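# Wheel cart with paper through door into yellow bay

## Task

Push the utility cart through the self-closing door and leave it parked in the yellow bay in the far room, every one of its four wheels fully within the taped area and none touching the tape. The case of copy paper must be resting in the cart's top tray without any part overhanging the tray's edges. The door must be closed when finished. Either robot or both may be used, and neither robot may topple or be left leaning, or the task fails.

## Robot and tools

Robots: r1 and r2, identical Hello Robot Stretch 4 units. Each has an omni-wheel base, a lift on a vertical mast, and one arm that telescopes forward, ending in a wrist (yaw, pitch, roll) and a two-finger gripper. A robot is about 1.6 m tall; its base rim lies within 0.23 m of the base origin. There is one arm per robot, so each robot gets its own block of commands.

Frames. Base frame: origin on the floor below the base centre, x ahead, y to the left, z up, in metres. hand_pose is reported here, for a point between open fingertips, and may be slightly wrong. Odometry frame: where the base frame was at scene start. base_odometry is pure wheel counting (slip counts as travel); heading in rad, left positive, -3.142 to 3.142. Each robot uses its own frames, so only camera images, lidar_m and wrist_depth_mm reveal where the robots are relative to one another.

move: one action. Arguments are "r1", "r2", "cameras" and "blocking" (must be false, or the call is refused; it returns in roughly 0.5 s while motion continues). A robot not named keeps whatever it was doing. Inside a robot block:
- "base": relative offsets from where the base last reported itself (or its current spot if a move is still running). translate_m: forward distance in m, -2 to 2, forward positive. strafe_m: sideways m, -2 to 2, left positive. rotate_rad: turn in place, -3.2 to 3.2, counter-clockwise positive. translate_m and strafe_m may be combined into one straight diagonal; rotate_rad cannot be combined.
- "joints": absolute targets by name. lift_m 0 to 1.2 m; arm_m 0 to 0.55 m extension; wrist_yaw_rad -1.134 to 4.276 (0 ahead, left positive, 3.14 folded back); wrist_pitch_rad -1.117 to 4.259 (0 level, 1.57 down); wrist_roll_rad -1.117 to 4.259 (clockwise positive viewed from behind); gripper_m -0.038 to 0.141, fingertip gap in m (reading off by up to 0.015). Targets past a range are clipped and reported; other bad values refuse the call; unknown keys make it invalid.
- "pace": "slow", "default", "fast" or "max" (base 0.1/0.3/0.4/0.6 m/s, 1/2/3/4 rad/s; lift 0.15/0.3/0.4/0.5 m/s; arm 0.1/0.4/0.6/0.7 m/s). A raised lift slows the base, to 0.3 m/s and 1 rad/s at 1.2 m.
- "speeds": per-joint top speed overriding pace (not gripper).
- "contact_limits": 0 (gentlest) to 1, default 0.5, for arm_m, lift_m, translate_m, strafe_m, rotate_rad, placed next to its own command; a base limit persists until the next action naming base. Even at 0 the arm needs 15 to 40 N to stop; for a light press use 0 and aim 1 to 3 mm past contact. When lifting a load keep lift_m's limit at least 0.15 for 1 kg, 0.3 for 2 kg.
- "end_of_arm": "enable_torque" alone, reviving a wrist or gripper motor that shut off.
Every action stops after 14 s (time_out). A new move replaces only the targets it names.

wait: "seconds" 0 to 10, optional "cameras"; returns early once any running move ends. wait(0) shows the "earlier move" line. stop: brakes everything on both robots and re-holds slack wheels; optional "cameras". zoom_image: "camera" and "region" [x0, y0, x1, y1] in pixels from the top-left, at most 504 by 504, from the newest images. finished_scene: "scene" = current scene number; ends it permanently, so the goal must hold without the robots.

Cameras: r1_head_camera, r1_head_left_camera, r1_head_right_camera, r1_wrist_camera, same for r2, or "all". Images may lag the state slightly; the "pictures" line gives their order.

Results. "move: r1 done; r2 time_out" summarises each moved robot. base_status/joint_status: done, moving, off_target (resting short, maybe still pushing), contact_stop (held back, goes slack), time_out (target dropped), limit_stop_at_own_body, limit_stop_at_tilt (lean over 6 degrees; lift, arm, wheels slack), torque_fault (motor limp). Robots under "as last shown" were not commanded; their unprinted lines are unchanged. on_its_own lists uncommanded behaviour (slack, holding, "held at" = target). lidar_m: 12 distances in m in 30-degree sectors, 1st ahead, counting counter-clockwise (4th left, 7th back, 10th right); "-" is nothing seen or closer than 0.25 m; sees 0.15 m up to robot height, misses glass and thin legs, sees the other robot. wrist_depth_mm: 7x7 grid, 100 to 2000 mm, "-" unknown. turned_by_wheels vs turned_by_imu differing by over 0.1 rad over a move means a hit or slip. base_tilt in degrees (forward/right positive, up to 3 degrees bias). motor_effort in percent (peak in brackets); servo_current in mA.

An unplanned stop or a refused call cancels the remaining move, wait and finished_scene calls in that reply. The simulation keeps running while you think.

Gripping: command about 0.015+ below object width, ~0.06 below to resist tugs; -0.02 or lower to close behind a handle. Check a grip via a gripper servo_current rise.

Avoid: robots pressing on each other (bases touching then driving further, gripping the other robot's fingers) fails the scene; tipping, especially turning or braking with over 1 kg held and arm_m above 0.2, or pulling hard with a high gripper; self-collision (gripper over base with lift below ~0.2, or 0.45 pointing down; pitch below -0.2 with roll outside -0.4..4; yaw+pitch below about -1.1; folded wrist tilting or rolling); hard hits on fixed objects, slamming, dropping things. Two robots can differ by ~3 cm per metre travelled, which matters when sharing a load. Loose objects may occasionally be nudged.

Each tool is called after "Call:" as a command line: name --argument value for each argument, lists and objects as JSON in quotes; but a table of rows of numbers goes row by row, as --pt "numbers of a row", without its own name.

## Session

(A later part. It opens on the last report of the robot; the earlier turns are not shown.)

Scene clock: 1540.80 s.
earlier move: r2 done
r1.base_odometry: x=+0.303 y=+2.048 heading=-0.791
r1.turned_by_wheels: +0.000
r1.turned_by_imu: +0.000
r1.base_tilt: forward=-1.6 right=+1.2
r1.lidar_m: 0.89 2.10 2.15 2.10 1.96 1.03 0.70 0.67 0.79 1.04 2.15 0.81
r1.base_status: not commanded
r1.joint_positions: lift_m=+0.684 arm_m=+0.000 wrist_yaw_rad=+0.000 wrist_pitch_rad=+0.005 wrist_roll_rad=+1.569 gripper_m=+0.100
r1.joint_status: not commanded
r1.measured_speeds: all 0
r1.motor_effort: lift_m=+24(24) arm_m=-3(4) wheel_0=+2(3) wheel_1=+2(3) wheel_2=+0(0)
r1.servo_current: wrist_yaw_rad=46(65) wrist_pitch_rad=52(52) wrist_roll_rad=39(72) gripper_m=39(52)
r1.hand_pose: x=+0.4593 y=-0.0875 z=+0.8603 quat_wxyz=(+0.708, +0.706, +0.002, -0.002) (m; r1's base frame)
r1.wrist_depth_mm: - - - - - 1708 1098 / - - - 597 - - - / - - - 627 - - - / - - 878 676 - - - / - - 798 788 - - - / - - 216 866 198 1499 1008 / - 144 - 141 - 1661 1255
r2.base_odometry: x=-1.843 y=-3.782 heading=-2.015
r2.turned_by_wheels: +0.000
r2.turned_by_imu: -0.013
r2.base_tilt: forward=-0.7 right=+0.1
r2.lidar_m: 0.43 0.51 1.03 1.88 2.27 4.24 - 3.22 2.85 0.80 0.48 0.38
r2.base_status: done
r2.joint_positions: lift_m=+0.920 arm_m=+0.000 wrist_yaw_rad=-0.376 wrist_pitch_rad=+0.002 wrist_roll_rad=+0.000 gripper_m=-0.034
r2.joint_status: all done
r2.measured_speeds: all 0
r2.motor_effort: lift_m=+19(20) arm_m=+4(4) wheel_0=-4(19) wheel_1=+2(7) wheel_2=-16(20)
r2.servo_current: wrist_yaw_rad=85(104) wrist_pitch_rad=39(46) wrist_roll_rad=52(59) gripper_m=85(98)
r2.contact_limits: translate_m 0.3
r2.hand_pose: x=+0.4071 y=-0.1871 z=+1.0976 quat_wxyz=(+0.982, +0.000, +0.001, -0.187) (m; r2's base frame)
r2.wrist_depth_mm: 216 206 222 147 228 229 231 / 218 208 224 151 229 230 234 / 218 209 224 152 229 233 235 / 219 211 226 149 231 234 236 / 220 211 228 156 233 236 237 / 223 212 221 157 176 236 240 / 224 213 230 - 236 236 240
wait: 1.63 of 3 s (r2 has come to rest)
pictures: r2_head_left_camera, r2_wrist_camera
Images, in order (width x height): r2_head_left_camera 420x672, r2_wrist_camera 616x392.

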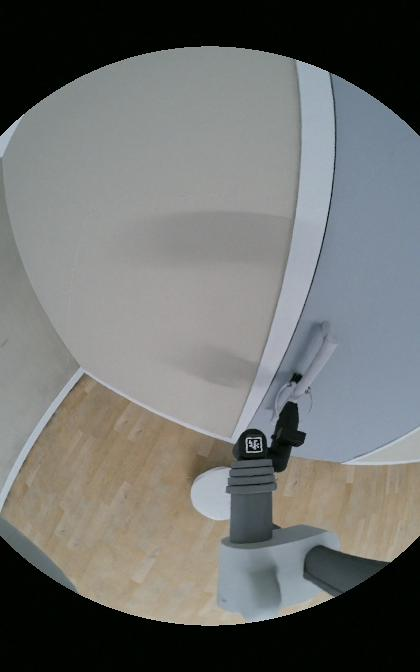

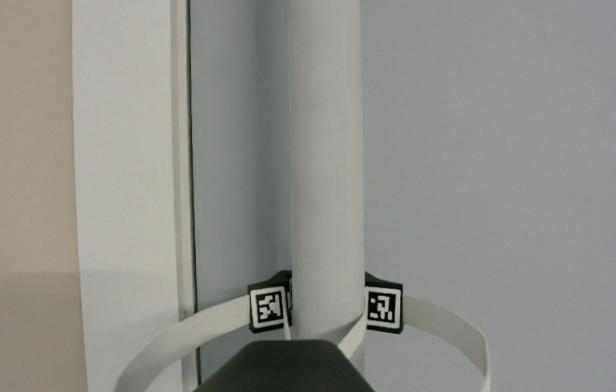

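Call:
move --blocking false --cameras '[]' --r2 '{"joints": {"gripper_m": 0.12}}' --r1 '{"base": {"rotate_rad": -1.5}}'

Call:
wait --seconds 2 --cameras '[]'

Call:
wait --seconds 1 --cameras '["r2_wrist_camera", "r1_head_camera", "r2_head_left_camera"]'

Scene clock: 1547.13 s.
move: r1 moving; r2 moving
r1.base_odometry: x=+0.303 y=+2.048 heading=-1.043
r1.turned_by_wheels: -0.252
r1.turned_by_imu: -0.253
r1.base_tilt: forward=-1.6 right=+1.3
r1.lidar_m: 0.83 0.98 2.12 2.38 1.98 1.52 0.81 0.69 0.75 0.85 1.25 2.71
r1.base_status: rotate_rad moving
r1.joint_positions: lift_m=+0.684 arm_m=+0.000 wrist_yaw_rad=+0.000 wrist_pitch_rad=+0.005 wrist_roll_rad=+1.569 gripper_m=+0.100
r1.joint_status: not commanded
r1.measured_speeds: translate_m=-0.002 strafe_m=+0.000 rotate_rad=-0.971 lift_m=+0.000 arm_m=+0.000 wrist_yaw_rad=+0.000 wrist_pitch_rad=+0.000 wrist_roll_rad=+0.000
r1.motor_effort: lift_m=+24(24) arm_m=-4(4) wheel_0=+7(8) wheel_1=+8(8) wheel_2=+6(7)
r1.servo_current: wrist_yaw_rad=52(65) wrist_pitch_rad=46(52) wrist_roll_rad=39(59) gripper_m=39(46)
r1.hand_pose: x=+0.4593 y=-0.0875 z=+0.8603 quat_wxyz=(+0.708, +0.706, +0.002, -0.002) (m; r1's base frame)
r1.wrist_depth_mm: - - - - - 1661 1255 / - - - - - 1708 1281 / - - - - - 1618 1098 / - - - 634 - - - / - - - 654 - - - / - - 216 820 199 - - / - - 768 144 1160 - -
r2.base_odometry: x=-1.843 y=-3.782 heading=-2.015
r2.turned_by_wheels: +0.000
r2.turned_by_imu: -0.003
r2.base_tilt: forward=-0.8 right=+0.1
r2.lidar_m: 0.41 0.54 1.03 1.88 2.27 4.22 - 3.23 2.89 0.83 0.49 0.38
r2.base_status: not commanded
r2.joint_positions: lift_m=+0.920 arm_m=+0.000 wrist_yaw_rad=-0.378 wrist_pitch_rad=+0.002 wrist_roll_rad=+0.000 gripper_m=-0.009
r2.joint_status: gripper_m moving
r2.measured_speeds: translate_m=+0.000 strafe_m=+0.000 rotate_rad=+0.000 lift_m=+0.000 arm_m=+0.000 wrist_yaw_rad=-0.013 wrist_pitch_rad=+0.000 wrist_roll_rad=+0.000
r2.motor_effort: lift_m=+20(20) arm_m=+4(4) wheel_0=-4(4) wheel_1=+1(2) wheel_2=-16(16)
r2.servo_current: wrist_yaw_rad=98(111) wrist_pitch_rad=46(46) wrist_roll_rad=52(52) gripper_m=85(91)
r2.contact_limits: translate_m 0.3
r2.hand_pose: x=+0.4067 y=-0.1876 z=+1.0976 quat_wxyz=(+0.982, +0.000, +0.001, -0.188) (m; r2's base frame)
r2.wrist_depth_mm: 216 207 224 149 229 232 235 / 217 208 224 150 229 234 236 / 218 210 225 151 232 235 237 / 220 211 227 152 233 236 237 / 221 212 229 153 235 238 240 / 222 213 229 153 181 240 242 / 224 213 230 - 237 239 243
pictures: none
No camera images: "cameras" was empty.

Scene clock: 1548.67 s.
earlier move: r1 done; r2 moving
r1.base_odometry: x=+0.303 y=+2.048 heading=-2.291
r1.turned_by_wheels: -1.248
r1.turned_by_imu: -1.255
r1.base_tilt: forward=-1.6 right=+1.3
r1.lidar_m: 1.10 2.70 0.83 0.89 2.08 2.22 2.08 2.01 0.97 0.70 0.69 0.78
r1.base_status: done
r1.joint_positions: lift_m=+0.684 arm_m=+0.000 wrist_yaw_rad=+0.000 wrist_pitch_rad=+0.005 wrist_roll_rad=+1.569 gripper_m=+0.100
r1.joint_status: not commanded
r1.measured_speeds: all 0
r1.motor_effort: lift_m=+24(24) arm_m=-4(4) wheel_0=+1(9) wheel_1=+0(9) wheel_2=-1(8)
r1.servo_current: wrist_yaw_rad=52(72) wrist_pitch_rad=46(52) wrist_roll_rad=52(59) gripper_m=46(52)
r1.hand_pose: x=+0.4593 y=-0.0875 z=+0.8603 quat_wxyz=(+0.708, +0.706, +0.002, -0.002) (m; r1's base frame)
r1.wrist_depth_mm: - - - - - - - / - - - - - - - / - - - - - - - / - - - - - - - / - - - - - - 1138 / - 190 195 - 189 1537 1255 / - - - 144 - 1756 1281
r2.base_odometry: x=-1.843 y=-3.782 heading=-2.015
r2.turned_by_wheels: +0.000
r2.turned_by_imu: +0.001
r2.base_tilt: forward=-0.9 right=+0.1
r2.lidar_m: 0.41 0.49 0.99 1.88 2.31 4.20 - 3.24 2.84 0.80 0.49 0.38
r2.base_status: not commanded
r2.joint_positions: lift_m=+0.920 arm_m=+0.000 wrist_yaw_rad=-0.378 wrist_pitch_rad=+0.002 wrist_roll_rad=+0.000 gripper_m=+0.120
r2.joint_status: gripper_m moving
r2.measured_speeds: all 0
r2.motor_effort: lift_m=+20(20) arm_m=+3(4) wheel_0=-4(4) wheel_1=+2(2) wheel_2=-16(16)
r2.servo_current: wrist_yaw_rad=104(111) wrist_pitch_rad=33(46) wrist_roll_rad=46(65) gripper_m=33(130)
r2.contact_limits: translate_m 0.3
r2.hand_pose: x=+0.4067 y=-0.1876 z=+1.0976 quat_wxyz=(+0.982, +0.000, +0.001, -0.188) (m; r2's base frame)
r2.wrist_depth_mm: 219 208 224 150 230 233 236 / 220 210 226 151 233 235 236 / 220 211 228 152 234 236 238 / 222 212 229 153 235 238 240 / 224 213 230 155 236 239 241 / 225 215 186 155 185 240 242 / 224 215 232 - 238 243 243
wait: 1.53 of 2 s (r1 has come to rest)
pictures: none
No camera images: "cameras" was empty.

Scene clock: 1548.90 s.
earlier move: r2 done
r1.base_odometry: x=+0.303 y=+2.048 heading=-2.291
r1.turned_by_wheels: +0.000
r1.turned_by_imu: +0.000
r1.base_tilt: forward=-1.6 right=+1.3
r1.lidar_m: 1.08 2.72 0.84 0.89 2.09 2.18 2.09 2.00 0.96 0.68 0.68 0.78
r1.base_status: done
r1.joint_positions: lift_m=+0.684 arm_m=+0.000 wrist_yaw_rad=+0.000 wrist_pitch_rad=+0.005 wrist_roll_rad=+1.569 gripper_m=+0.100
r1.joint_status: not commanded
r1.measured_speeds: all 0
r1.motor_effort: lift_m=+24(24) arm_m=-4(4) wheel_0=+1(9) wheel_1=+1(9) wheel_2=-1(8)
r1.servo_current: wrist_yaw_rad=52(72) wrist_pitch_rad=39(52) wrist_roll_rad=33(59) gripper_m=46(52)
r1.hand_pose: x=+0.4593 y=-0.0875 z=+0.8603 quat_wxyz=(+0.708, +0.706, +0.002, -0.002) (m; r1's base frame)
r1.wrist_depth_mm: - - - - - - - / - - - - - - - / - - - - - - - / - - - - - - - / - - - - - - 1138 / - 190 196 - 189 1537 1255 / - - - 144 - 1808 1229
r2.base_odometry: x=-1.843 y=-3.782 heading=-2.015
r2.turned_by_wheels: +0.000
r2.turned_by_imu: +0.000
r2.base_tilt: forward=-0.9 right=+0.1
r2.lidar_m: 0.43 0.51 0.99 1.89 2.27 4.22 - 3.24 2.88 0.82 0.50 0.36
r2.base_status: not commanded
r2.joint_positions: lift_m=+0.920 arm_m=+0.000 wrist_yaw_rad=-0.378 wrist_pitch_rad=+0.002 wrist_roll_rad=+0.000 gripper_m=+0.120
r2.joint_status: all done
r2.measured_speeds: all 0
r2.on_its_own: wrist_yaw_rad is at rest, and its servo_current (111 mA) is outside its rest range (0 to 104 mA)
r2.motor_effort: lift_m=+20(20) arm_m=+4(4) wheel_0=-4(4) wheel_1=+2(2) wheel_2=-16(16)
r2.servo_current: wrist_yaw_rad=111(111) wrist_pitch_rad=46(46) wrist_roll_rad=46(65) gripper_m=46(130)
r2.contact_limits: translate_m 0.3
r2.hand_pose: x=+0.4067 y=-0.1876 z=+1.0976 quat_wxyz=(+0.982, +0.000, +0.001, -0.188) (m; r2's base frame)
r2.wrist_depth_mm: 218 210 225 150 230 233 236 / 220 210 227 151 232 235 237 / 221 211 228 151 234 236 237 / 222 213 229 153 235 237 239 / 223 213 230 154 236 239 241 / 224 214 187 155 186 240 244 / 225 215 232 - 238 242 245
wait: 0.23 of 1 s (r2 has come to rest)
pictures: r1_head_camera, r2_head_left_camera, r2_wrist_camera
Images, in order (width x height): r1_head_camera 420x560, r2_head_left_camera 420x672, r2_wrist_camera 616x392.

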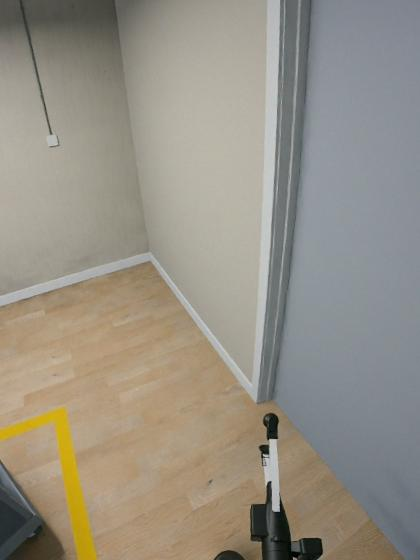

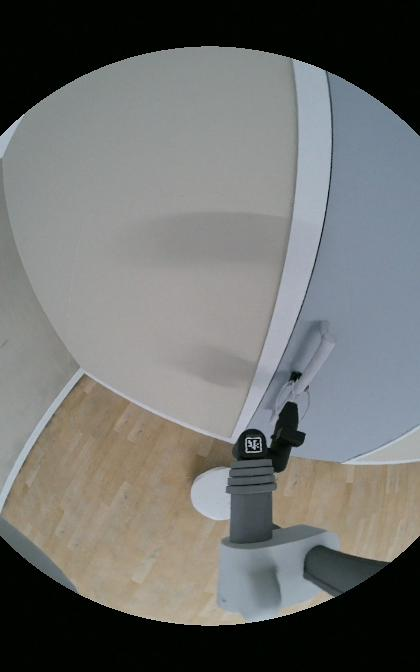

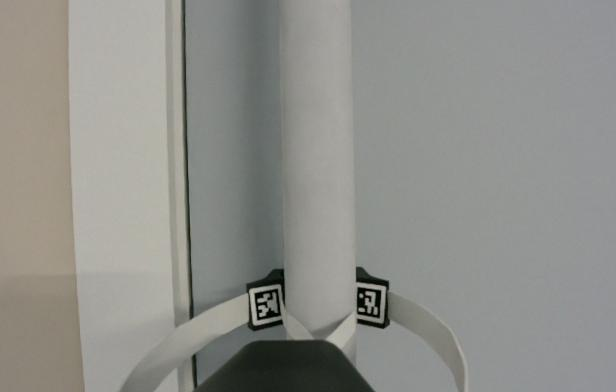

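Call:
wait --seconds 0.5 --cameras '["r2_wrist_camera", "r2_head_camera"]'

Scene clock: 1553.50 s.
r1.base_odometry: x=+0.303 y=+2.048 heading=-2.291
r1.turned_by_wheels: +0.000
r1.turned_by_imu: +0.000
r1.base_tilt: forward=-1.6 right=+1.2
r1.lidar_m: 1.09 2.72 0.84 0.89 2.09 2.21 2.05 1.99 0.97 0.69 0.66 0.79
r1.base_status: done
r1.joint_positions: lift_m=+0.684 arm_m=+0.000 wrist_yaw_rad=+0.000 wrist_pitch_rad=+0.005 wrist_roll_rad=+1.569 gripper_m=+0.100
r1.joint_status: not commanded
r1.measured_speeds: all 0
r1.motor_effort: lift_m=+24(24) arm_m=-4(4) wheel_0=+2(9) wheel_1=+1(9) wheel_2=-1(8)
r1.servo_current: wrist_yaw_rad=52(72) wrist_pitch_rad=52(52) wrist_roll_rad=52(59) gripper_m=46(52)
r1.hand_pose: x=+0.4593 y=-0.0875 z=+0.8603 quat_wxyz=(+0.708, +0.706, +0.002, -0.002) (m; r1's base frame)
r1.wrist_depth_mm: - - - - - - - / - - - - - - - / - - - - - - - / - - - - - - - / - - - - - - 1138 / - 189 196 - 190 1537 1229 / - - - 144 - 1808 1229
r2.base_odometry: x=-1.843 y=-3.782 heading=-2.015
r2.turned_by_wheels: +0.000
r2.turned_by_imu: +0.000
r2.base_tilt: forward=-0.9 right=+0.2
r2.lidar_m: 0.41 0.51 0.99 1.89 2.30 4.24 - 3.25 2.84 0.80 0.49 0.37
r2.base_status: not commanded
r2.joint_positions: lift_m=+0.920 arm_m=+0.000 wrist_yaw_rad=-0.378 wrist_pitch_rad=+0.002 wrist_roll_rad=+0.000 gripper_m=+0.120
r2.joint_status: all done
r2.measured_speeds: all 0
r2.motor_effort: lift_m=+20(20) arm_m=+4(4) wheel_0=-4(4) wheel_1=+2(2) wheel_2=-16(16)
r2.servo_current: wrist_yaw_rad=98(111) wrist_pitch_rad=46(46) wrist_roll_rad=46(65) gripper_m=52(130)
r2.contact_limits: translate_m 0.3
r2.hand_pose: x=+0.4067 y=-0.1876 z=+1.0976 quat_wxyz=(+0.982, +0.000, +0.001, -0.188) (m; r2's base frame)
r2.wrist_depth_mm: 218 209 225 150 230 232 236 / 219 211 227 151 232 234 237 / 220 211 228 152 233 236 238 / 222 211 229 153 235 236 240 / 223 213 230 155 236 238 241 / 224 214 187 155 185 241 243 / 225 215 232 - 238 243 243
wait: 0.50 s; at rest from the start
pictures: r2_head_camera, r2_wrist_camera
Images, in order (width x height): r2_head_camera 420x560, r2_wrist_camera 616x392.

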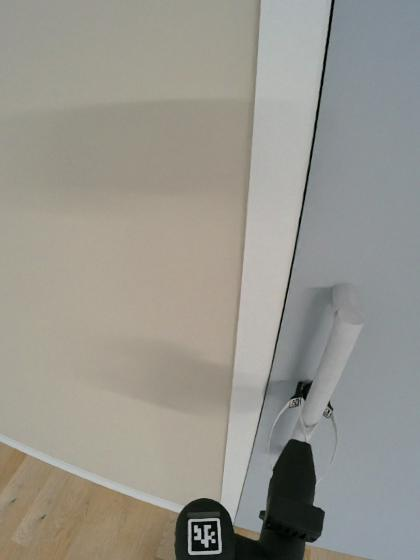

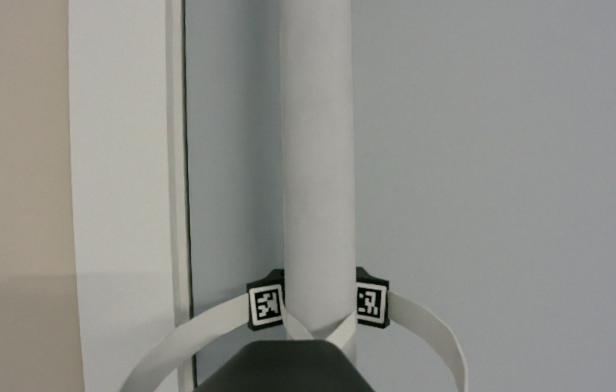

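Call:
move --blocking false --cameras '[]' --r2 '{"base": {"translate_m": -0.012}, "pace": "slow"}'

Call:
wait --seconds 1.5 --cameras '["r2_wrist_camera"]'

Scene clock: 1568.63 s.
move: r2 moving
r1: as last shown
r1.base_tilt: forward=-1.6 right=+1.3
r1.lidar_m: 1.10 2.73 0.81 0.91 2.10 2.21 2.08 2.00 0.97 0.68 0.68 0.79
r1.motor_effort: lift_m=+24(24) arm_m=-4(4) wheel_0=+1(2) wheel_1=+1(1) wheel_2=-1(1)
r1.servo_current: wrist_yaw_rad=33(72) wrist_pitch_rad=39(59) wrist_roll_rad=46(65) gripper_m=39(52)
r1.wrist_depth_mm: - - - - - - - / - - - - - - - / - - - - - - - / - - - - - - - / - - - - - - 1118 / - 190 195 - 189 1499 1229 / - - - 144 - 1808 1229
r2.base_odometry: x=-1.839 y=-3.773 heading=-2.016
r2.turned_by_wheels: -0.001
r2.turned_by_imu: -0.005
r2.base_tilt: forward=-0.7 right=+0.1
r2.lidar_m: 0.42 0.55 1.03 1.88 2.29 4.23 - 3.25 2.86 0.83 0.49 0.38
r2.base_status: translate_m moving
r2.joint_positions: lift_m=+0.920 arm_m=+0.000 wrist_yaw_rad=-0.378 wrist_pitch_rad=+0.002 wrist_roll_rad=+0.000 gripper_m=+0.120
r2.joint_status: not commanded
r2.measured_speeds: translate_m=-0.020 strafe_m=+0.000 rotate_rad=+0.001 lift_m=+0.000 arm_m=+0.000 wrist_yaw_rad=+0.000 wrist_pitch_rad=+0.000 wrist_roll_rad=+0.000
r2.motor_effort: lift_m=+20(20) arm_m=+4(4) wheel_0=-8(10) wheel_1=-5(9) wheel_2=-4(15)
r2.servo_current: wrist_yaw_rad=104(111) wrist_pitch_rad=46(46) wrist_roll_rad=46(46) gripper_m=46(52)
r2.hand_pose: x=+0.4067 y=-0.1876 z=+1.0976 quat_wxyz=(+0.982, +0.000, +0.001, -0.188) (m; r2's base frame)
r2.wrist_depth_mm: 223 213 229 154 234 236 239 / 225 214 230 154 236 238 239 / 225 215 232 155 236 239 243 / 227 217 234 156 237 242 243 / 229 218 235 158 240 241 245 / 229 220 190 158 187 243 247 / 231 220 237 - 242 245 247
pictures: none
No camera images: "cameras" was empty.

Scene clock: 1569.13 s.
earlier move: r2 done
r1.base_odometry: x=+0.303 y=+2.048 heading=-2.291
r1.turned_by_wheels: +0.000
r1.turned_by_imu: +0.000
r1.base_tilt: forward=-1.6 right=+1.3
r1.lidar_m: 1.09 2.73 0.84 0.92 2.10 2.19 2.08 1.97 0.97 0.70 0.67 0.78
r1.base_status: not commanded
r1.joint_positions: lift_m=+0.684 arm_m=+0.000 wrist_yaw_rad=+0.000 wrist_pitch_rad=+0.005 wrist_roll_rad=+1.569 gripper_m=+0.100
r1.joint_status: not commanded
r1.measured_speeds: all 0
r1.motor_effort: lift_m=+24(24) arm_m=-4(4) wheel_0=+1(2) wheel_1=+1(1) wheel_2=-1(1)
r1.servo_current: wrist_yaw_rad=39(72) wrist_pitch_rad=52(59) wrist_roll_rad=46(65) gripper_m=39(52)
r1.hand_pose: x=+0.4593 y=-0.0875 z=+0.8603 quat_wxyz=(+0.708, +0.706, +0.002, -0.002) (m; r1's base frame)
r1.wrist_depth_mm: - - - - - - - / - - - - - - - / - - - - - - - / - - - - - - - / - - - - - - 1138 / - 190 196 - 190 1537 1255 / - - - 144 - 1808 1229
r2.base_odometry: x=-1.838 y=-3.772 heading=-2.016
r2.turned_by_wheels: +0.000
r2.turned_by_imu: +0.000
r2.base_tilt: forward=-0.7 right=+0.1
r2.lidar_m: 0.42 0.55 1.02 1.87 2.29 4.24 - 3.24 2.87 0.82 0.51 0.34
r2.base_status: done
r2.joint_positions: lift_m=+0.920 arm_m=+0.000 wrist_yaw_rad=-0.378 wrist_pitch_rad=+0.002 wrist_roll_rad=+0.000 gripper_m=+0.120
r2.joint_status: not commanded
r2.measured_speeds: all 0
r2.on_its_own: wrist_yaw_rad is at rest, and its servo_current (111 mA) is outside its rest range (0 to 104 mA)
r2.motor_effort: lift_m=+20(20) arm_m=+4(4) wheel_0=-7(10) wheel_1=-3(9) wheel_2=-1(15)
r2.servo_current: wrist_yaw_rad=111(111) wrist_pitch_rad=39(46) wrist_roll_rad=46(52) gripper_m=52(52)
r2.hand_pose: x=+0.4067 y=-0.1876 z=+1.0976 quat_wxyz=(+0.982, +0.000, +0.001, -0.188) (m; r2's base frame)
r2.wrist_depth_mm: 224 216 231 155 236 239 240 / 227 216 232 156 238 240 242 / 228 218 234 158 238 242 244 / 228 219 235 158 240 243 245 / 231 220 236 160 242 244 246 / 232 223 193 160 189 244 247 / 234 222 238 - 244 246 249
wait: 0.50 of 1.5 s (r2 has come to rest)
pictures: r2_wrist_camera
Images, in order (width x height): r2_wrist_camera 616x392.

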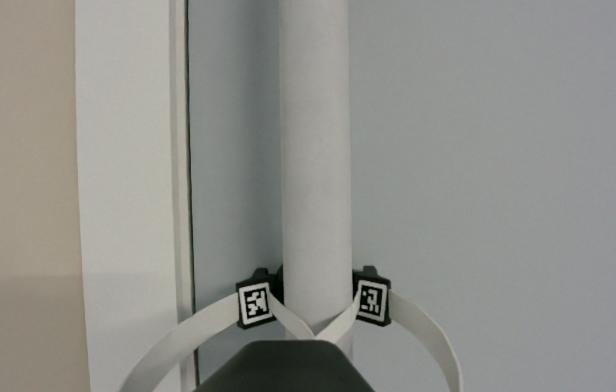

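Call:
move --blocking false --cameras '[]' --r2 '{"base": {"translate_m": -0.015}, "pace": "slow"}'

Call:
wait --seconds 1.5 --cameras '["r2_wrist_camera"]'

Scene clock: 1573.50 s.
move: r2 moving
r1: as last shown
r1.lidar_m: 1.10 2.73 0.84 0.87 2.10 2.21 2.08 2.00 0.96 0.70 0.68 0.79
r1.motor_effort: lift_m=+24(24) arm_m=-4(4) wheel_0=+1(2) wheel_1=+0(1) wheel_2=-1(1)
r1.servo_current: wrist_yaw_rad=46(65) wrist_pitch_rad=46(52) wrist_roll_rad=59(65) gripper_m=39(46)
r1.wrist_depth_mm: - - - - - - - / - - - - - - - / - - - - - - - / - - - - - - - / - - - - - - 1118 / - 190 196 - 190 1576 1255 / - - - 144 - 1863 1255
r2.base_odometry: x=-1.833 y=-3.762 heading=-2.017
r2.turned_by_wheels: -0.001
r2.turned_by_imu: +0.000
r2.base_tilt: forward=-0.7 right=+0.1
r2.lidar_m: 0.42 0.55 1.06 1.90 2.28 4.24 - 3.21 2.86 0.86 0.51 0.38
r2.base_status: translate_m moving
r2.joint_positions: lift_m=+0.920 arm_m=+0.000 wrist_yaw_rad=-0.377 wrist_pitch_rad=+0.002 wrist_roll_rad=+0.000 gripper_m=+0.120
r2.joint_status: not commanded
r2.measured_speeds: translate_m=-0.030 strafe_m=+0.000 rotate_rad=-0.002 lift_m=+0.000 arm_m=+0.000 wrist_yaw_rad=+0.004 wrist_pitch_rad=+0.000 wrist_roll_rad=+0.000
r2.motor_effort: lift_m=+19(20) arm_m=+4(4) wheel_0=-11(12) wheel_1=-4(6) wheel_2=+0(4)
r2.servo_current: wrist_yaw_rad=98(111) wrist_pitch_rad=33(46) wrist_roll_rad=52(52) gripper_m=46(52)
r2.hand_pose: x=+0.4068 y=-0.1876 z=+1.0976 quat_wxyz=(+0.982, +0.000, +0.001, -0.188) (m; r2's base frame)
r2.wrist_depth_mm: 236 226 241 164 245 247 250 / 236 226 243 167 247 250 250 / 238 228 244 167 249 251 252 / 240 229 245 167 250 252 254 / 242 230 247 169 251 253 255 / 242 231 200 167 200 254 256 / 244 231 249 - 255 256 258
pictures: none
No camera images: "cameras" was empty.

Scene clock: 1574.07 s.
earlier move: r2 done
r1.base_odometry: x=+0.303 y=+2.048 heading=-2.291
r1.turned_by_wheels: +0.000
r1.turned_by_imu: +0.000
r1.base_tilt: forward=-1.5 right=+1.3
r1.lidar_m: 1.08 2.72 0.85 0.89 2.09 2.20 2.09 1.99 0.98 0.68 0.68 0.80
r1.base_status: not commanded
r1.joint_positions: lift_m=+0.684 arm_m=+0.000 wrist_yaw_rad=+0.000 wrist_pitch_rad=+0.005 wrist_roll_rad=+1.569 gripper_m=+0.100
r1.joint_status: not commanded
r1.measured_speeds: all 0
r1.motor_effort: lift_m=+24(24) arm_m=-4(4) wheel_0=+1(2) wheel_1=+1(1) wheel_2=-1(1)
r1.servo_current: wrist_yaw_rad=46(65) wrist_pitch_rad=52(52) wrist_roll_rad=46(65) gripper_m=46(46)
r1.hand_pose: x=+0.4593 y=-0.0875 z=+0.8603 quat_wxyz=(+0.708, +0.706, +0.002, -0.002) (m; r1's base frame)
r1.wrist_depth_mm: - - - - - - - / - - - - - - - / - - - - - - - / - - - - - - - / - - - - - - 1118 / - 190 196 - 189 1576 1255 / - - - 144 - 1808 1255
r2.base_odometry: x=-1.832 y=-3.758 heading=-2.016
r2.turned_by_wheels: +0.000
r2.turned_by_imu: +0.000
r2.base_tilt: forward=-0.7 right=+0.1
r2.lidar_m: 0.44 0.58 1.03 1.89 2.27 4.23 - 3.21 2.86 0.86 0.51 0.39
r2.base_status: done
r2.joint_positions: lift_m=+0.920 arm_m=+0.000 wrist_yaw_rad=-0.368 wrist_pitch_rad=+0.002 wrist_roll_rad=+0.000 gripper_m=+0.120
r2.joint_status: not commanded
r2.measured_speeds: all 0
r2.motor_effort: lift_m=+20(20) arm_m=+4(4) wheel_0=-5(12) wheel_1=-6(6) wheel_2=+6(6)
r2.servo_current: wrist_yaw_rad=59(111) wrist_pitch_rad=46(46) wrist_roll_rad=52(59) gripper_m=52(59)
r2.hand_pose: x=+0.4086 y=-0.1853 z=+1.0976 quat_wxyz=(+0.983, +0.000, +0.001, -0.183) (m; r2's base frame)
r2.wrist_depth_mm: 240 228 244 173 246 247 248 / 241 229 246 173 248 249 249 / 243 231 246 171 248 250 251 / 243 233 247 171 250 252 252 / 245 234 249 172 251 253 253 / 248 236 237 170 199 255 255 / 248 236 249 - 254 255 258
wait: 0.57 of 1.5 s (r2 has come to rest)
pictures: r2_wrist_camera
Images, in order (width x height): r2_wrist_camera 616x392.

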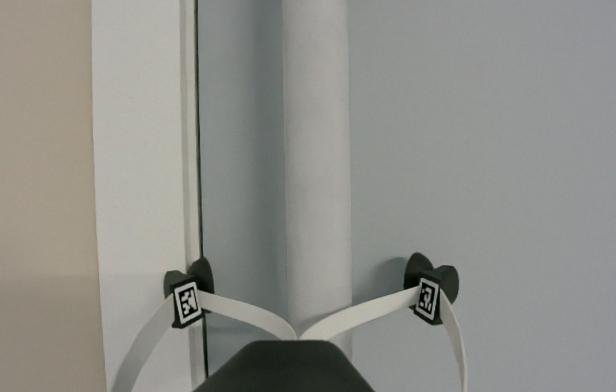

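Call:
move --blocking false --cameras '[]' --r2 '{"base": {"translate_m": -0.2, "strafe_m": 0.077}, "pace": "default"}'

Call:
wait --seconds 3 --cameras '["r2_wrist_camera", "r2_head_camera"]'

Call:
move --blocking false --cameras '[]' --r1 '{"base": {"rotate_rad": 0.9}}'

Call:
wait --seconds 1.6 --cameras '["r1_head_camera", "r1_head_right_camera"]'

Scene clock: 1581.63 s.
move: r2 moving
r1: as last shown
r1.base_tilt: forward=-1.6 right=+1.3
r1.lidar_m: 1.09 2.72 0.82 0.89 2.08 2.22 2.08 2.02 0.95 0.68 0.67 0.76
r1.servo_current: wrist_yaw_rad=46(59) wrist_pitch_rad=39(52) wrist_roll_rad=52(59) gripper_m=39(46)
r1.wrist_depth_mm: - - - - - - - / - - - - - - - / - - - - - - - / - - - - - - - / - - - - - - 1160 / - 190 195 - 189 1537 1255 / - - - 144 - 1808 1255
r2.base_odometry: x=-1.807 y=-3.735 heading=-2.016
r2.turned_by_wheels: +0.000
r2.turned_by_imu: +0.000
r2.base_tilt: forward=-0.6 right=+0.1
r2.lidar_m: 0.48 0.61 1.12 1.90 2.28 4.21 - 3.24 2.87 0.94 0.54 0.41
r2.base_status: translate_m moving; strafe_m moving
r2.joint_positions: lift_m=+0.920 arm_m=+0.000 wrist_yaw_rad=-0.363 wrist_pitch_rad=+0.002 wrist_roll_rad=+0.000 gripper_m=+0.120
r2.joint_status: not commanded
r2.measured_speeds: translate_m=-0.123 strafe_m=+0.047 rotate_rad=+0.004 lift_m=+0.000 arm_m=+0.000 wrist_yaw_rad=+0.002 wrist_pitch_rad=+0.000 wrist_roll_rad=+0.000
r2.motor_effort: lift_m=+20(20) arm_m=+4(4) wheel_0=-8(13) wheel_1=-6(7) wheel_2=+12(12)
r2.servo_current: wrist_yaw_rad=52(65) wrist_pitch_rad=39(52) wrist_roll_rad=46(59) gripper_m=46(59)
r2.hand_pose: x=+0.4095 y=-0.1841 z=+1.0976 quat_wxyz=(+0.984, +0.000, +0.001, -0.180) (m; r2's base frame)
r2.wrist_depth_mm: 268 258 268 194 271 271 272 / 270 259 271 195 272 273 273 / 271 259 273 196 274 274 274 / 272 262 274 197 276 276 277 / 276 263 276 199 277 277 278 / 277 276 264 198 213 278 281 / 278 278 265 - 281 282 279
pictures: none
No camera images: "cameras" was empty.

Scene clock: 1583.20 s.
earlier move: r2 done
r1.base_odometry: x=+0.303 y=+2.048 heading=-2.291
r1.turned_by_wheels: +0.000
r1.turned_by_imu: +0.000
r1.base_tilt: forward=-1.6 right=+1.3
r1.lidar_m: 1.11 2.70 0.82 0.90 2.11 2.21 2.08 1.99 0.94 0.68 0.66 0.77
r1.base_status: not commanded
r1.joint_positions: lift_m=+0.684 arm_m=+0.000 wrist_yaw_rad=+0.000 wrist_pitch_rad=+0.005 wrist_roll_rad=+1.569 gripper_m=+0.100
r1.joint_status: not commanded
r1.measured_speeds: all 0
r1.motor_effort: lift_m=+24(24) arm_m=-4(4) wheel_0=+1(2) wheel_1=+0(1) wheel_2=-1(1)
r1.servo_current: wrist_yaw_rad=52(65) wrist_pitch_rad=46(52) wrist_roll_rad=39(65) gripper_m=46(52)
r1.hand_pose: x=+0.4593 y=-0.0875 z=+0.8603 quat_wxyz=(+0.708, +0.706, +0.002, -0.002) (m; r1's base frame)
r1.wrist_depth_mm: - - - - - - - / - - - - - - - / - - - - - - - / - - - - - - - / - - - - - - 1118 / - 190 196 - 189 1576 1229 / - - - 144 - 1808 1281
r2.base_odometry: x=-1.676 y=-3.611 heading=-2.017
r2.turned_by_wheels: +0.000
r2.turned_by_imu: +0.000
r2.base_tilt: forward=-0.7 right=+0.1
r2.lidar_m: 0.67 0.79 1.52 1.88 2.28 4.21 - 3.24 2.86 1.25 0.74 0.61
r2.base_status: done
r2.joint_positions: lift_m=+0.920 arm_m=+0.000 wrist_yaw_rad=-0.363 wrist_pitch_rad=+0.002 wrist_roll_rad=+0.000 gripper_m=+0.120
r2.joint_status: not commanded
r2.measured_speeds: all 0
r2.motor_effort: lift_m=+20(20) arm_m=+4(4) wheel_0=-3(13) wheel_1=-4(7) wheel_2=+3(13)
r2.servo_current: wrist_yaw_rad=52(65) wrist_pitch_rad=46(52) wrist_roll_rad=39(59) gripper_m=52(59)
r2.hand_pose: x=+0.4095 y=-0.1841 z=+1.0976 quat_wxyz=(+0.984, +0.000, +0.001, -0.180) (m; r2's base frame)
r2.wrist_depth_mm: 449 449 436 377 - - - / 445 449 439 379 - - - / 452 452 442 379 - - - / 452 455 449 392 - - - / 459 459 445 384 - - - / 459 459 217 382 185 - - / 459 466 466 - - - -
wait: 1.57 of 3 s (r2 has come to rest)
pictures: r2_head_camera, r2_wrist_camera
Images, in order (width x height): r2_head_camera 420x560, r2_wrist_camera 616x392.

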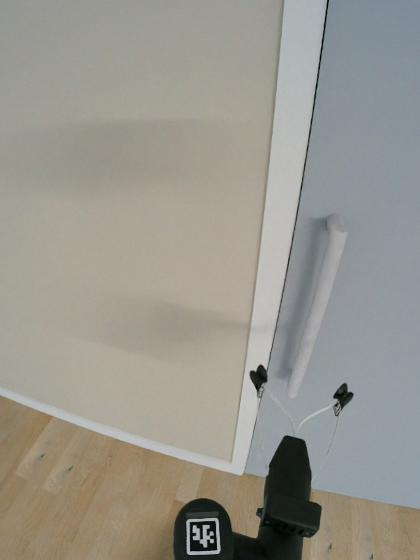

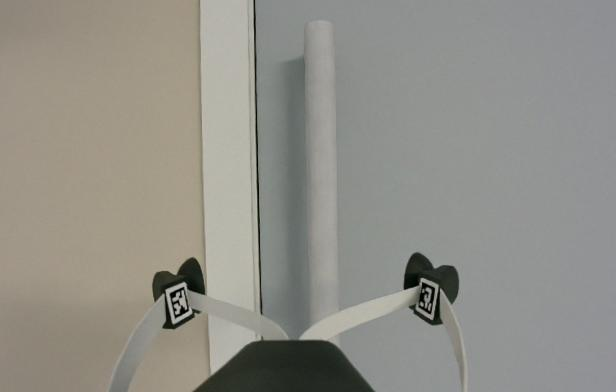

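Scene clock: 1583.70 s.
move: r1 moving
r1.base_odometry: x=+0.303 y=+2.048 heading=-2.039
r1.turned_by_wheels: +0.252
r1.turned_by_imu: +0.252
r1.base_tilt: forward=-1.6 right=+1.3
r1.lidar_m: 1.39 0.85 0.84 1.01 2.09 2.32 1.98 1.36 0.80 0.66 0.74 0.89
r1.base_status: rotate_rad moving
r1.joint_positions: lift_m=+0.684 arm_m=+0.000 wrist_yaw_rad=+0.000 wrist_pitch_rad=+0.005 wrist_roll_rad=+1.569 gripper_m=+0.100
r1.joint_status: not commanded
r1.measured_speeds: translate_m=+0.000 strafe_m=+0.000 rotate_rad=+0.970 lift_m=+0.000 arm_m=+0.000 wrist_yaw_rad=+0.000 wrist_pitch_rad=+0.000 wrist_roll_rad=+0.000
r1.motor_effort: lift_m=+24(24) arm_m=-4(4) wheel_0=-8(8) wheel_1=-6(8) wheel_2=-7(8)
r1.servo_current: wrist_yaw_rad=26(59) wrist_pitch_rad=52(52) wrist_roll_rad=46(65) gripper_m=46(46)
r1.hand_pose: x=+0.4593 y=-0.0875 z=+0.8603 quat_wxyz=(+0.708, +0.706, +0.002, -0.002) (m; r1's base frame)
r1.wrist_depth_mm: - - - - - - - / - - - - - - - / - - - - - - 1098 / - - - - - 1537 1182 / - - - - - 1808 1281 / - - 215 - 198 1618 1255 / - - - 144 - 1863 1229
r2: as last shown
r2.lidar_m: 0.66 0.81 1.54 1.90 2.25 4.18 - 3.23 2.87 1.25 0.76 0.60
r2.motor_effort: lift_m=+20(20) arm_m=+4(4) wheel_0=-2(3) wheel_1=-4(4) wheel_2=+3(4)
r2.servo_current: wrist_yaw_rad=46(59) wrist_pitch_rad=39(46) wrist_roll_rad=52(52) gripper_m=46(59)
r2.wrist_depth_mm: 449 449 436 377 - - - / 452 449 439 379 - - - / 452 452 445 382 - - - / 455 459 445 389 - - - / 459 459 449 384 - - - / 459 462 217 382 185 - - / 466 462 462 - - - -
pictures: none
No camera images: "cameras" was empty.

Scene clock: 1584.83 s.
earlier move: r1 done
r1.base_odometry: x=+0.303 y=+2.048 heading=-1.391
r1.turned_by_wheels: +0.648
r1.turned_by_imu: +0.652
r1.base_tilt: forward=-1.6 right=+1.3
r1.lidar_m: 0.84 0.84 2.08 2.13 2.14 1.96 1.16 0.74 0.70 0.75 0.97 1.79
r1.base_status: done
r1.joint_positions: lift_m=+0.684 arm_m=+0.000 wrist_yaw_rad=+0.000 wrist_pitch_rad=+0.005 wrist_roll_rad=+1.569 gripper_m=+0.100
r1.joint_status: not commanded
r1.measured_speeds: all 0
r1.motor_effort: lift_m=+23(24) arm_m=-4(4) wheel_0=-2(10) wheel_1=-1(8) wheel_2=-2(8)
r1.servo_current: wrist_yaw_rad=46(65) wrist_pitch_rad=46(52) wrist_roll_rad=65(72) gripper_m=46(52)
r1.hand_pose: x=+0.4593 y=-0.0875 z=+0.8603 quat_wxyz=(+0.708, +0.706, +0.002, -0.002) (m; r1's base frame)
r1.wrist_depth_mm: - - - - - 1661 1205 / - - - - - 1756 1205 / - - - - - 1708 1205 / - - - - - 1756 1308 / - - - - - 1756 1205 / - - 213 - 197 1537 1118 / - - - 144 - - -
r2.base_odometry: x=-1.676 y=-3.611 heading=-2.017
r2.turned_by_wheels: +0.000
r2.turned_by_imu: +0.000
r2.base_tilt: forward=-0.7 right=+0.1
r2.lidar_m: 0.66 0.80 1.53 1.86 2.28 4.23 - 3.26 2.86 1.23 0.76 0.60
r2.base_status: not commanded
r2.joint_positions: lift_m=+0.920 arm_m=+0.000 wrist_yaw_rad=-0.363 wrist_pitch_rad=+0.002 wrist_roll_rad=+0.000 gripper_m=+0.120
r2.joint_status: not commanded
r2.measured_speeds: all 0
r2.motor_effort: lift_m=+20(20) arm_m=+4(4) wheel_0=-3(3) wheel_1=-4(4) wheel_2=+3(4)
r2.servo_current: wrist_yaw_rad=52(59) wrist_pitch_rad=46(46) wrist_roll_rad=46(65) gripper_m=46(59)
r2.hand_pose: x=+0.4095 y=-0.1841 z=+1.0976 quat_wxyz=(+0.984, +0.000, +0.001, -0.180) (m; r2's base frame)
r2.wrist_depth_mm: 445 452 436 377 - - - / 449 449 442 382 - - - / 449 455 442 382 - - - / 455 455 442 389 - - - / 455 459 449 384 - - - / 459 459 217 379 186 - - / 459 466 462 - - - -
wait: 1.13 of 1.6 s (r1 has come to rest)
pictures: r1_head_camera, r1_head_right_camera
Images, in order (width x height): r1_head_camera 420x560, r1_head_right_camera 420x672.

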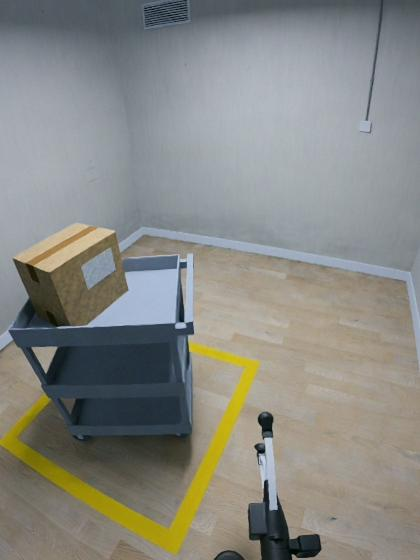

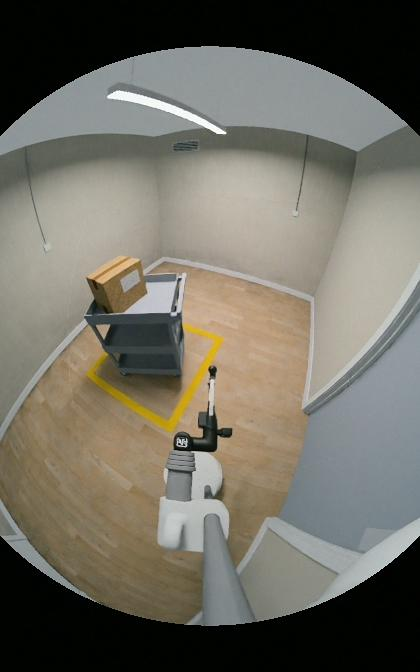

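Call:
zoom_image --camera "r1_head_camera" --region '[0, 220, 270, 560]'

Scaled by 1.482 from the camera's 420x560 image, which has a finer 600x800 frame.

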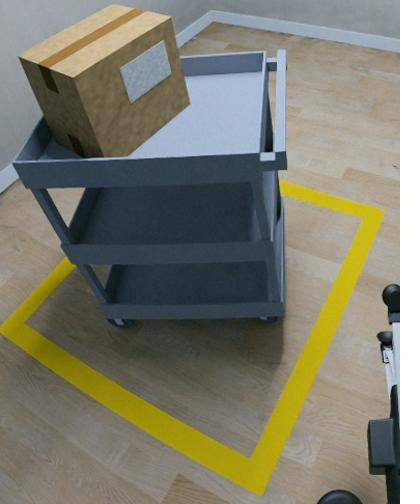

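Call:
finished_scene --scene 1

The scene is finished: the task was done.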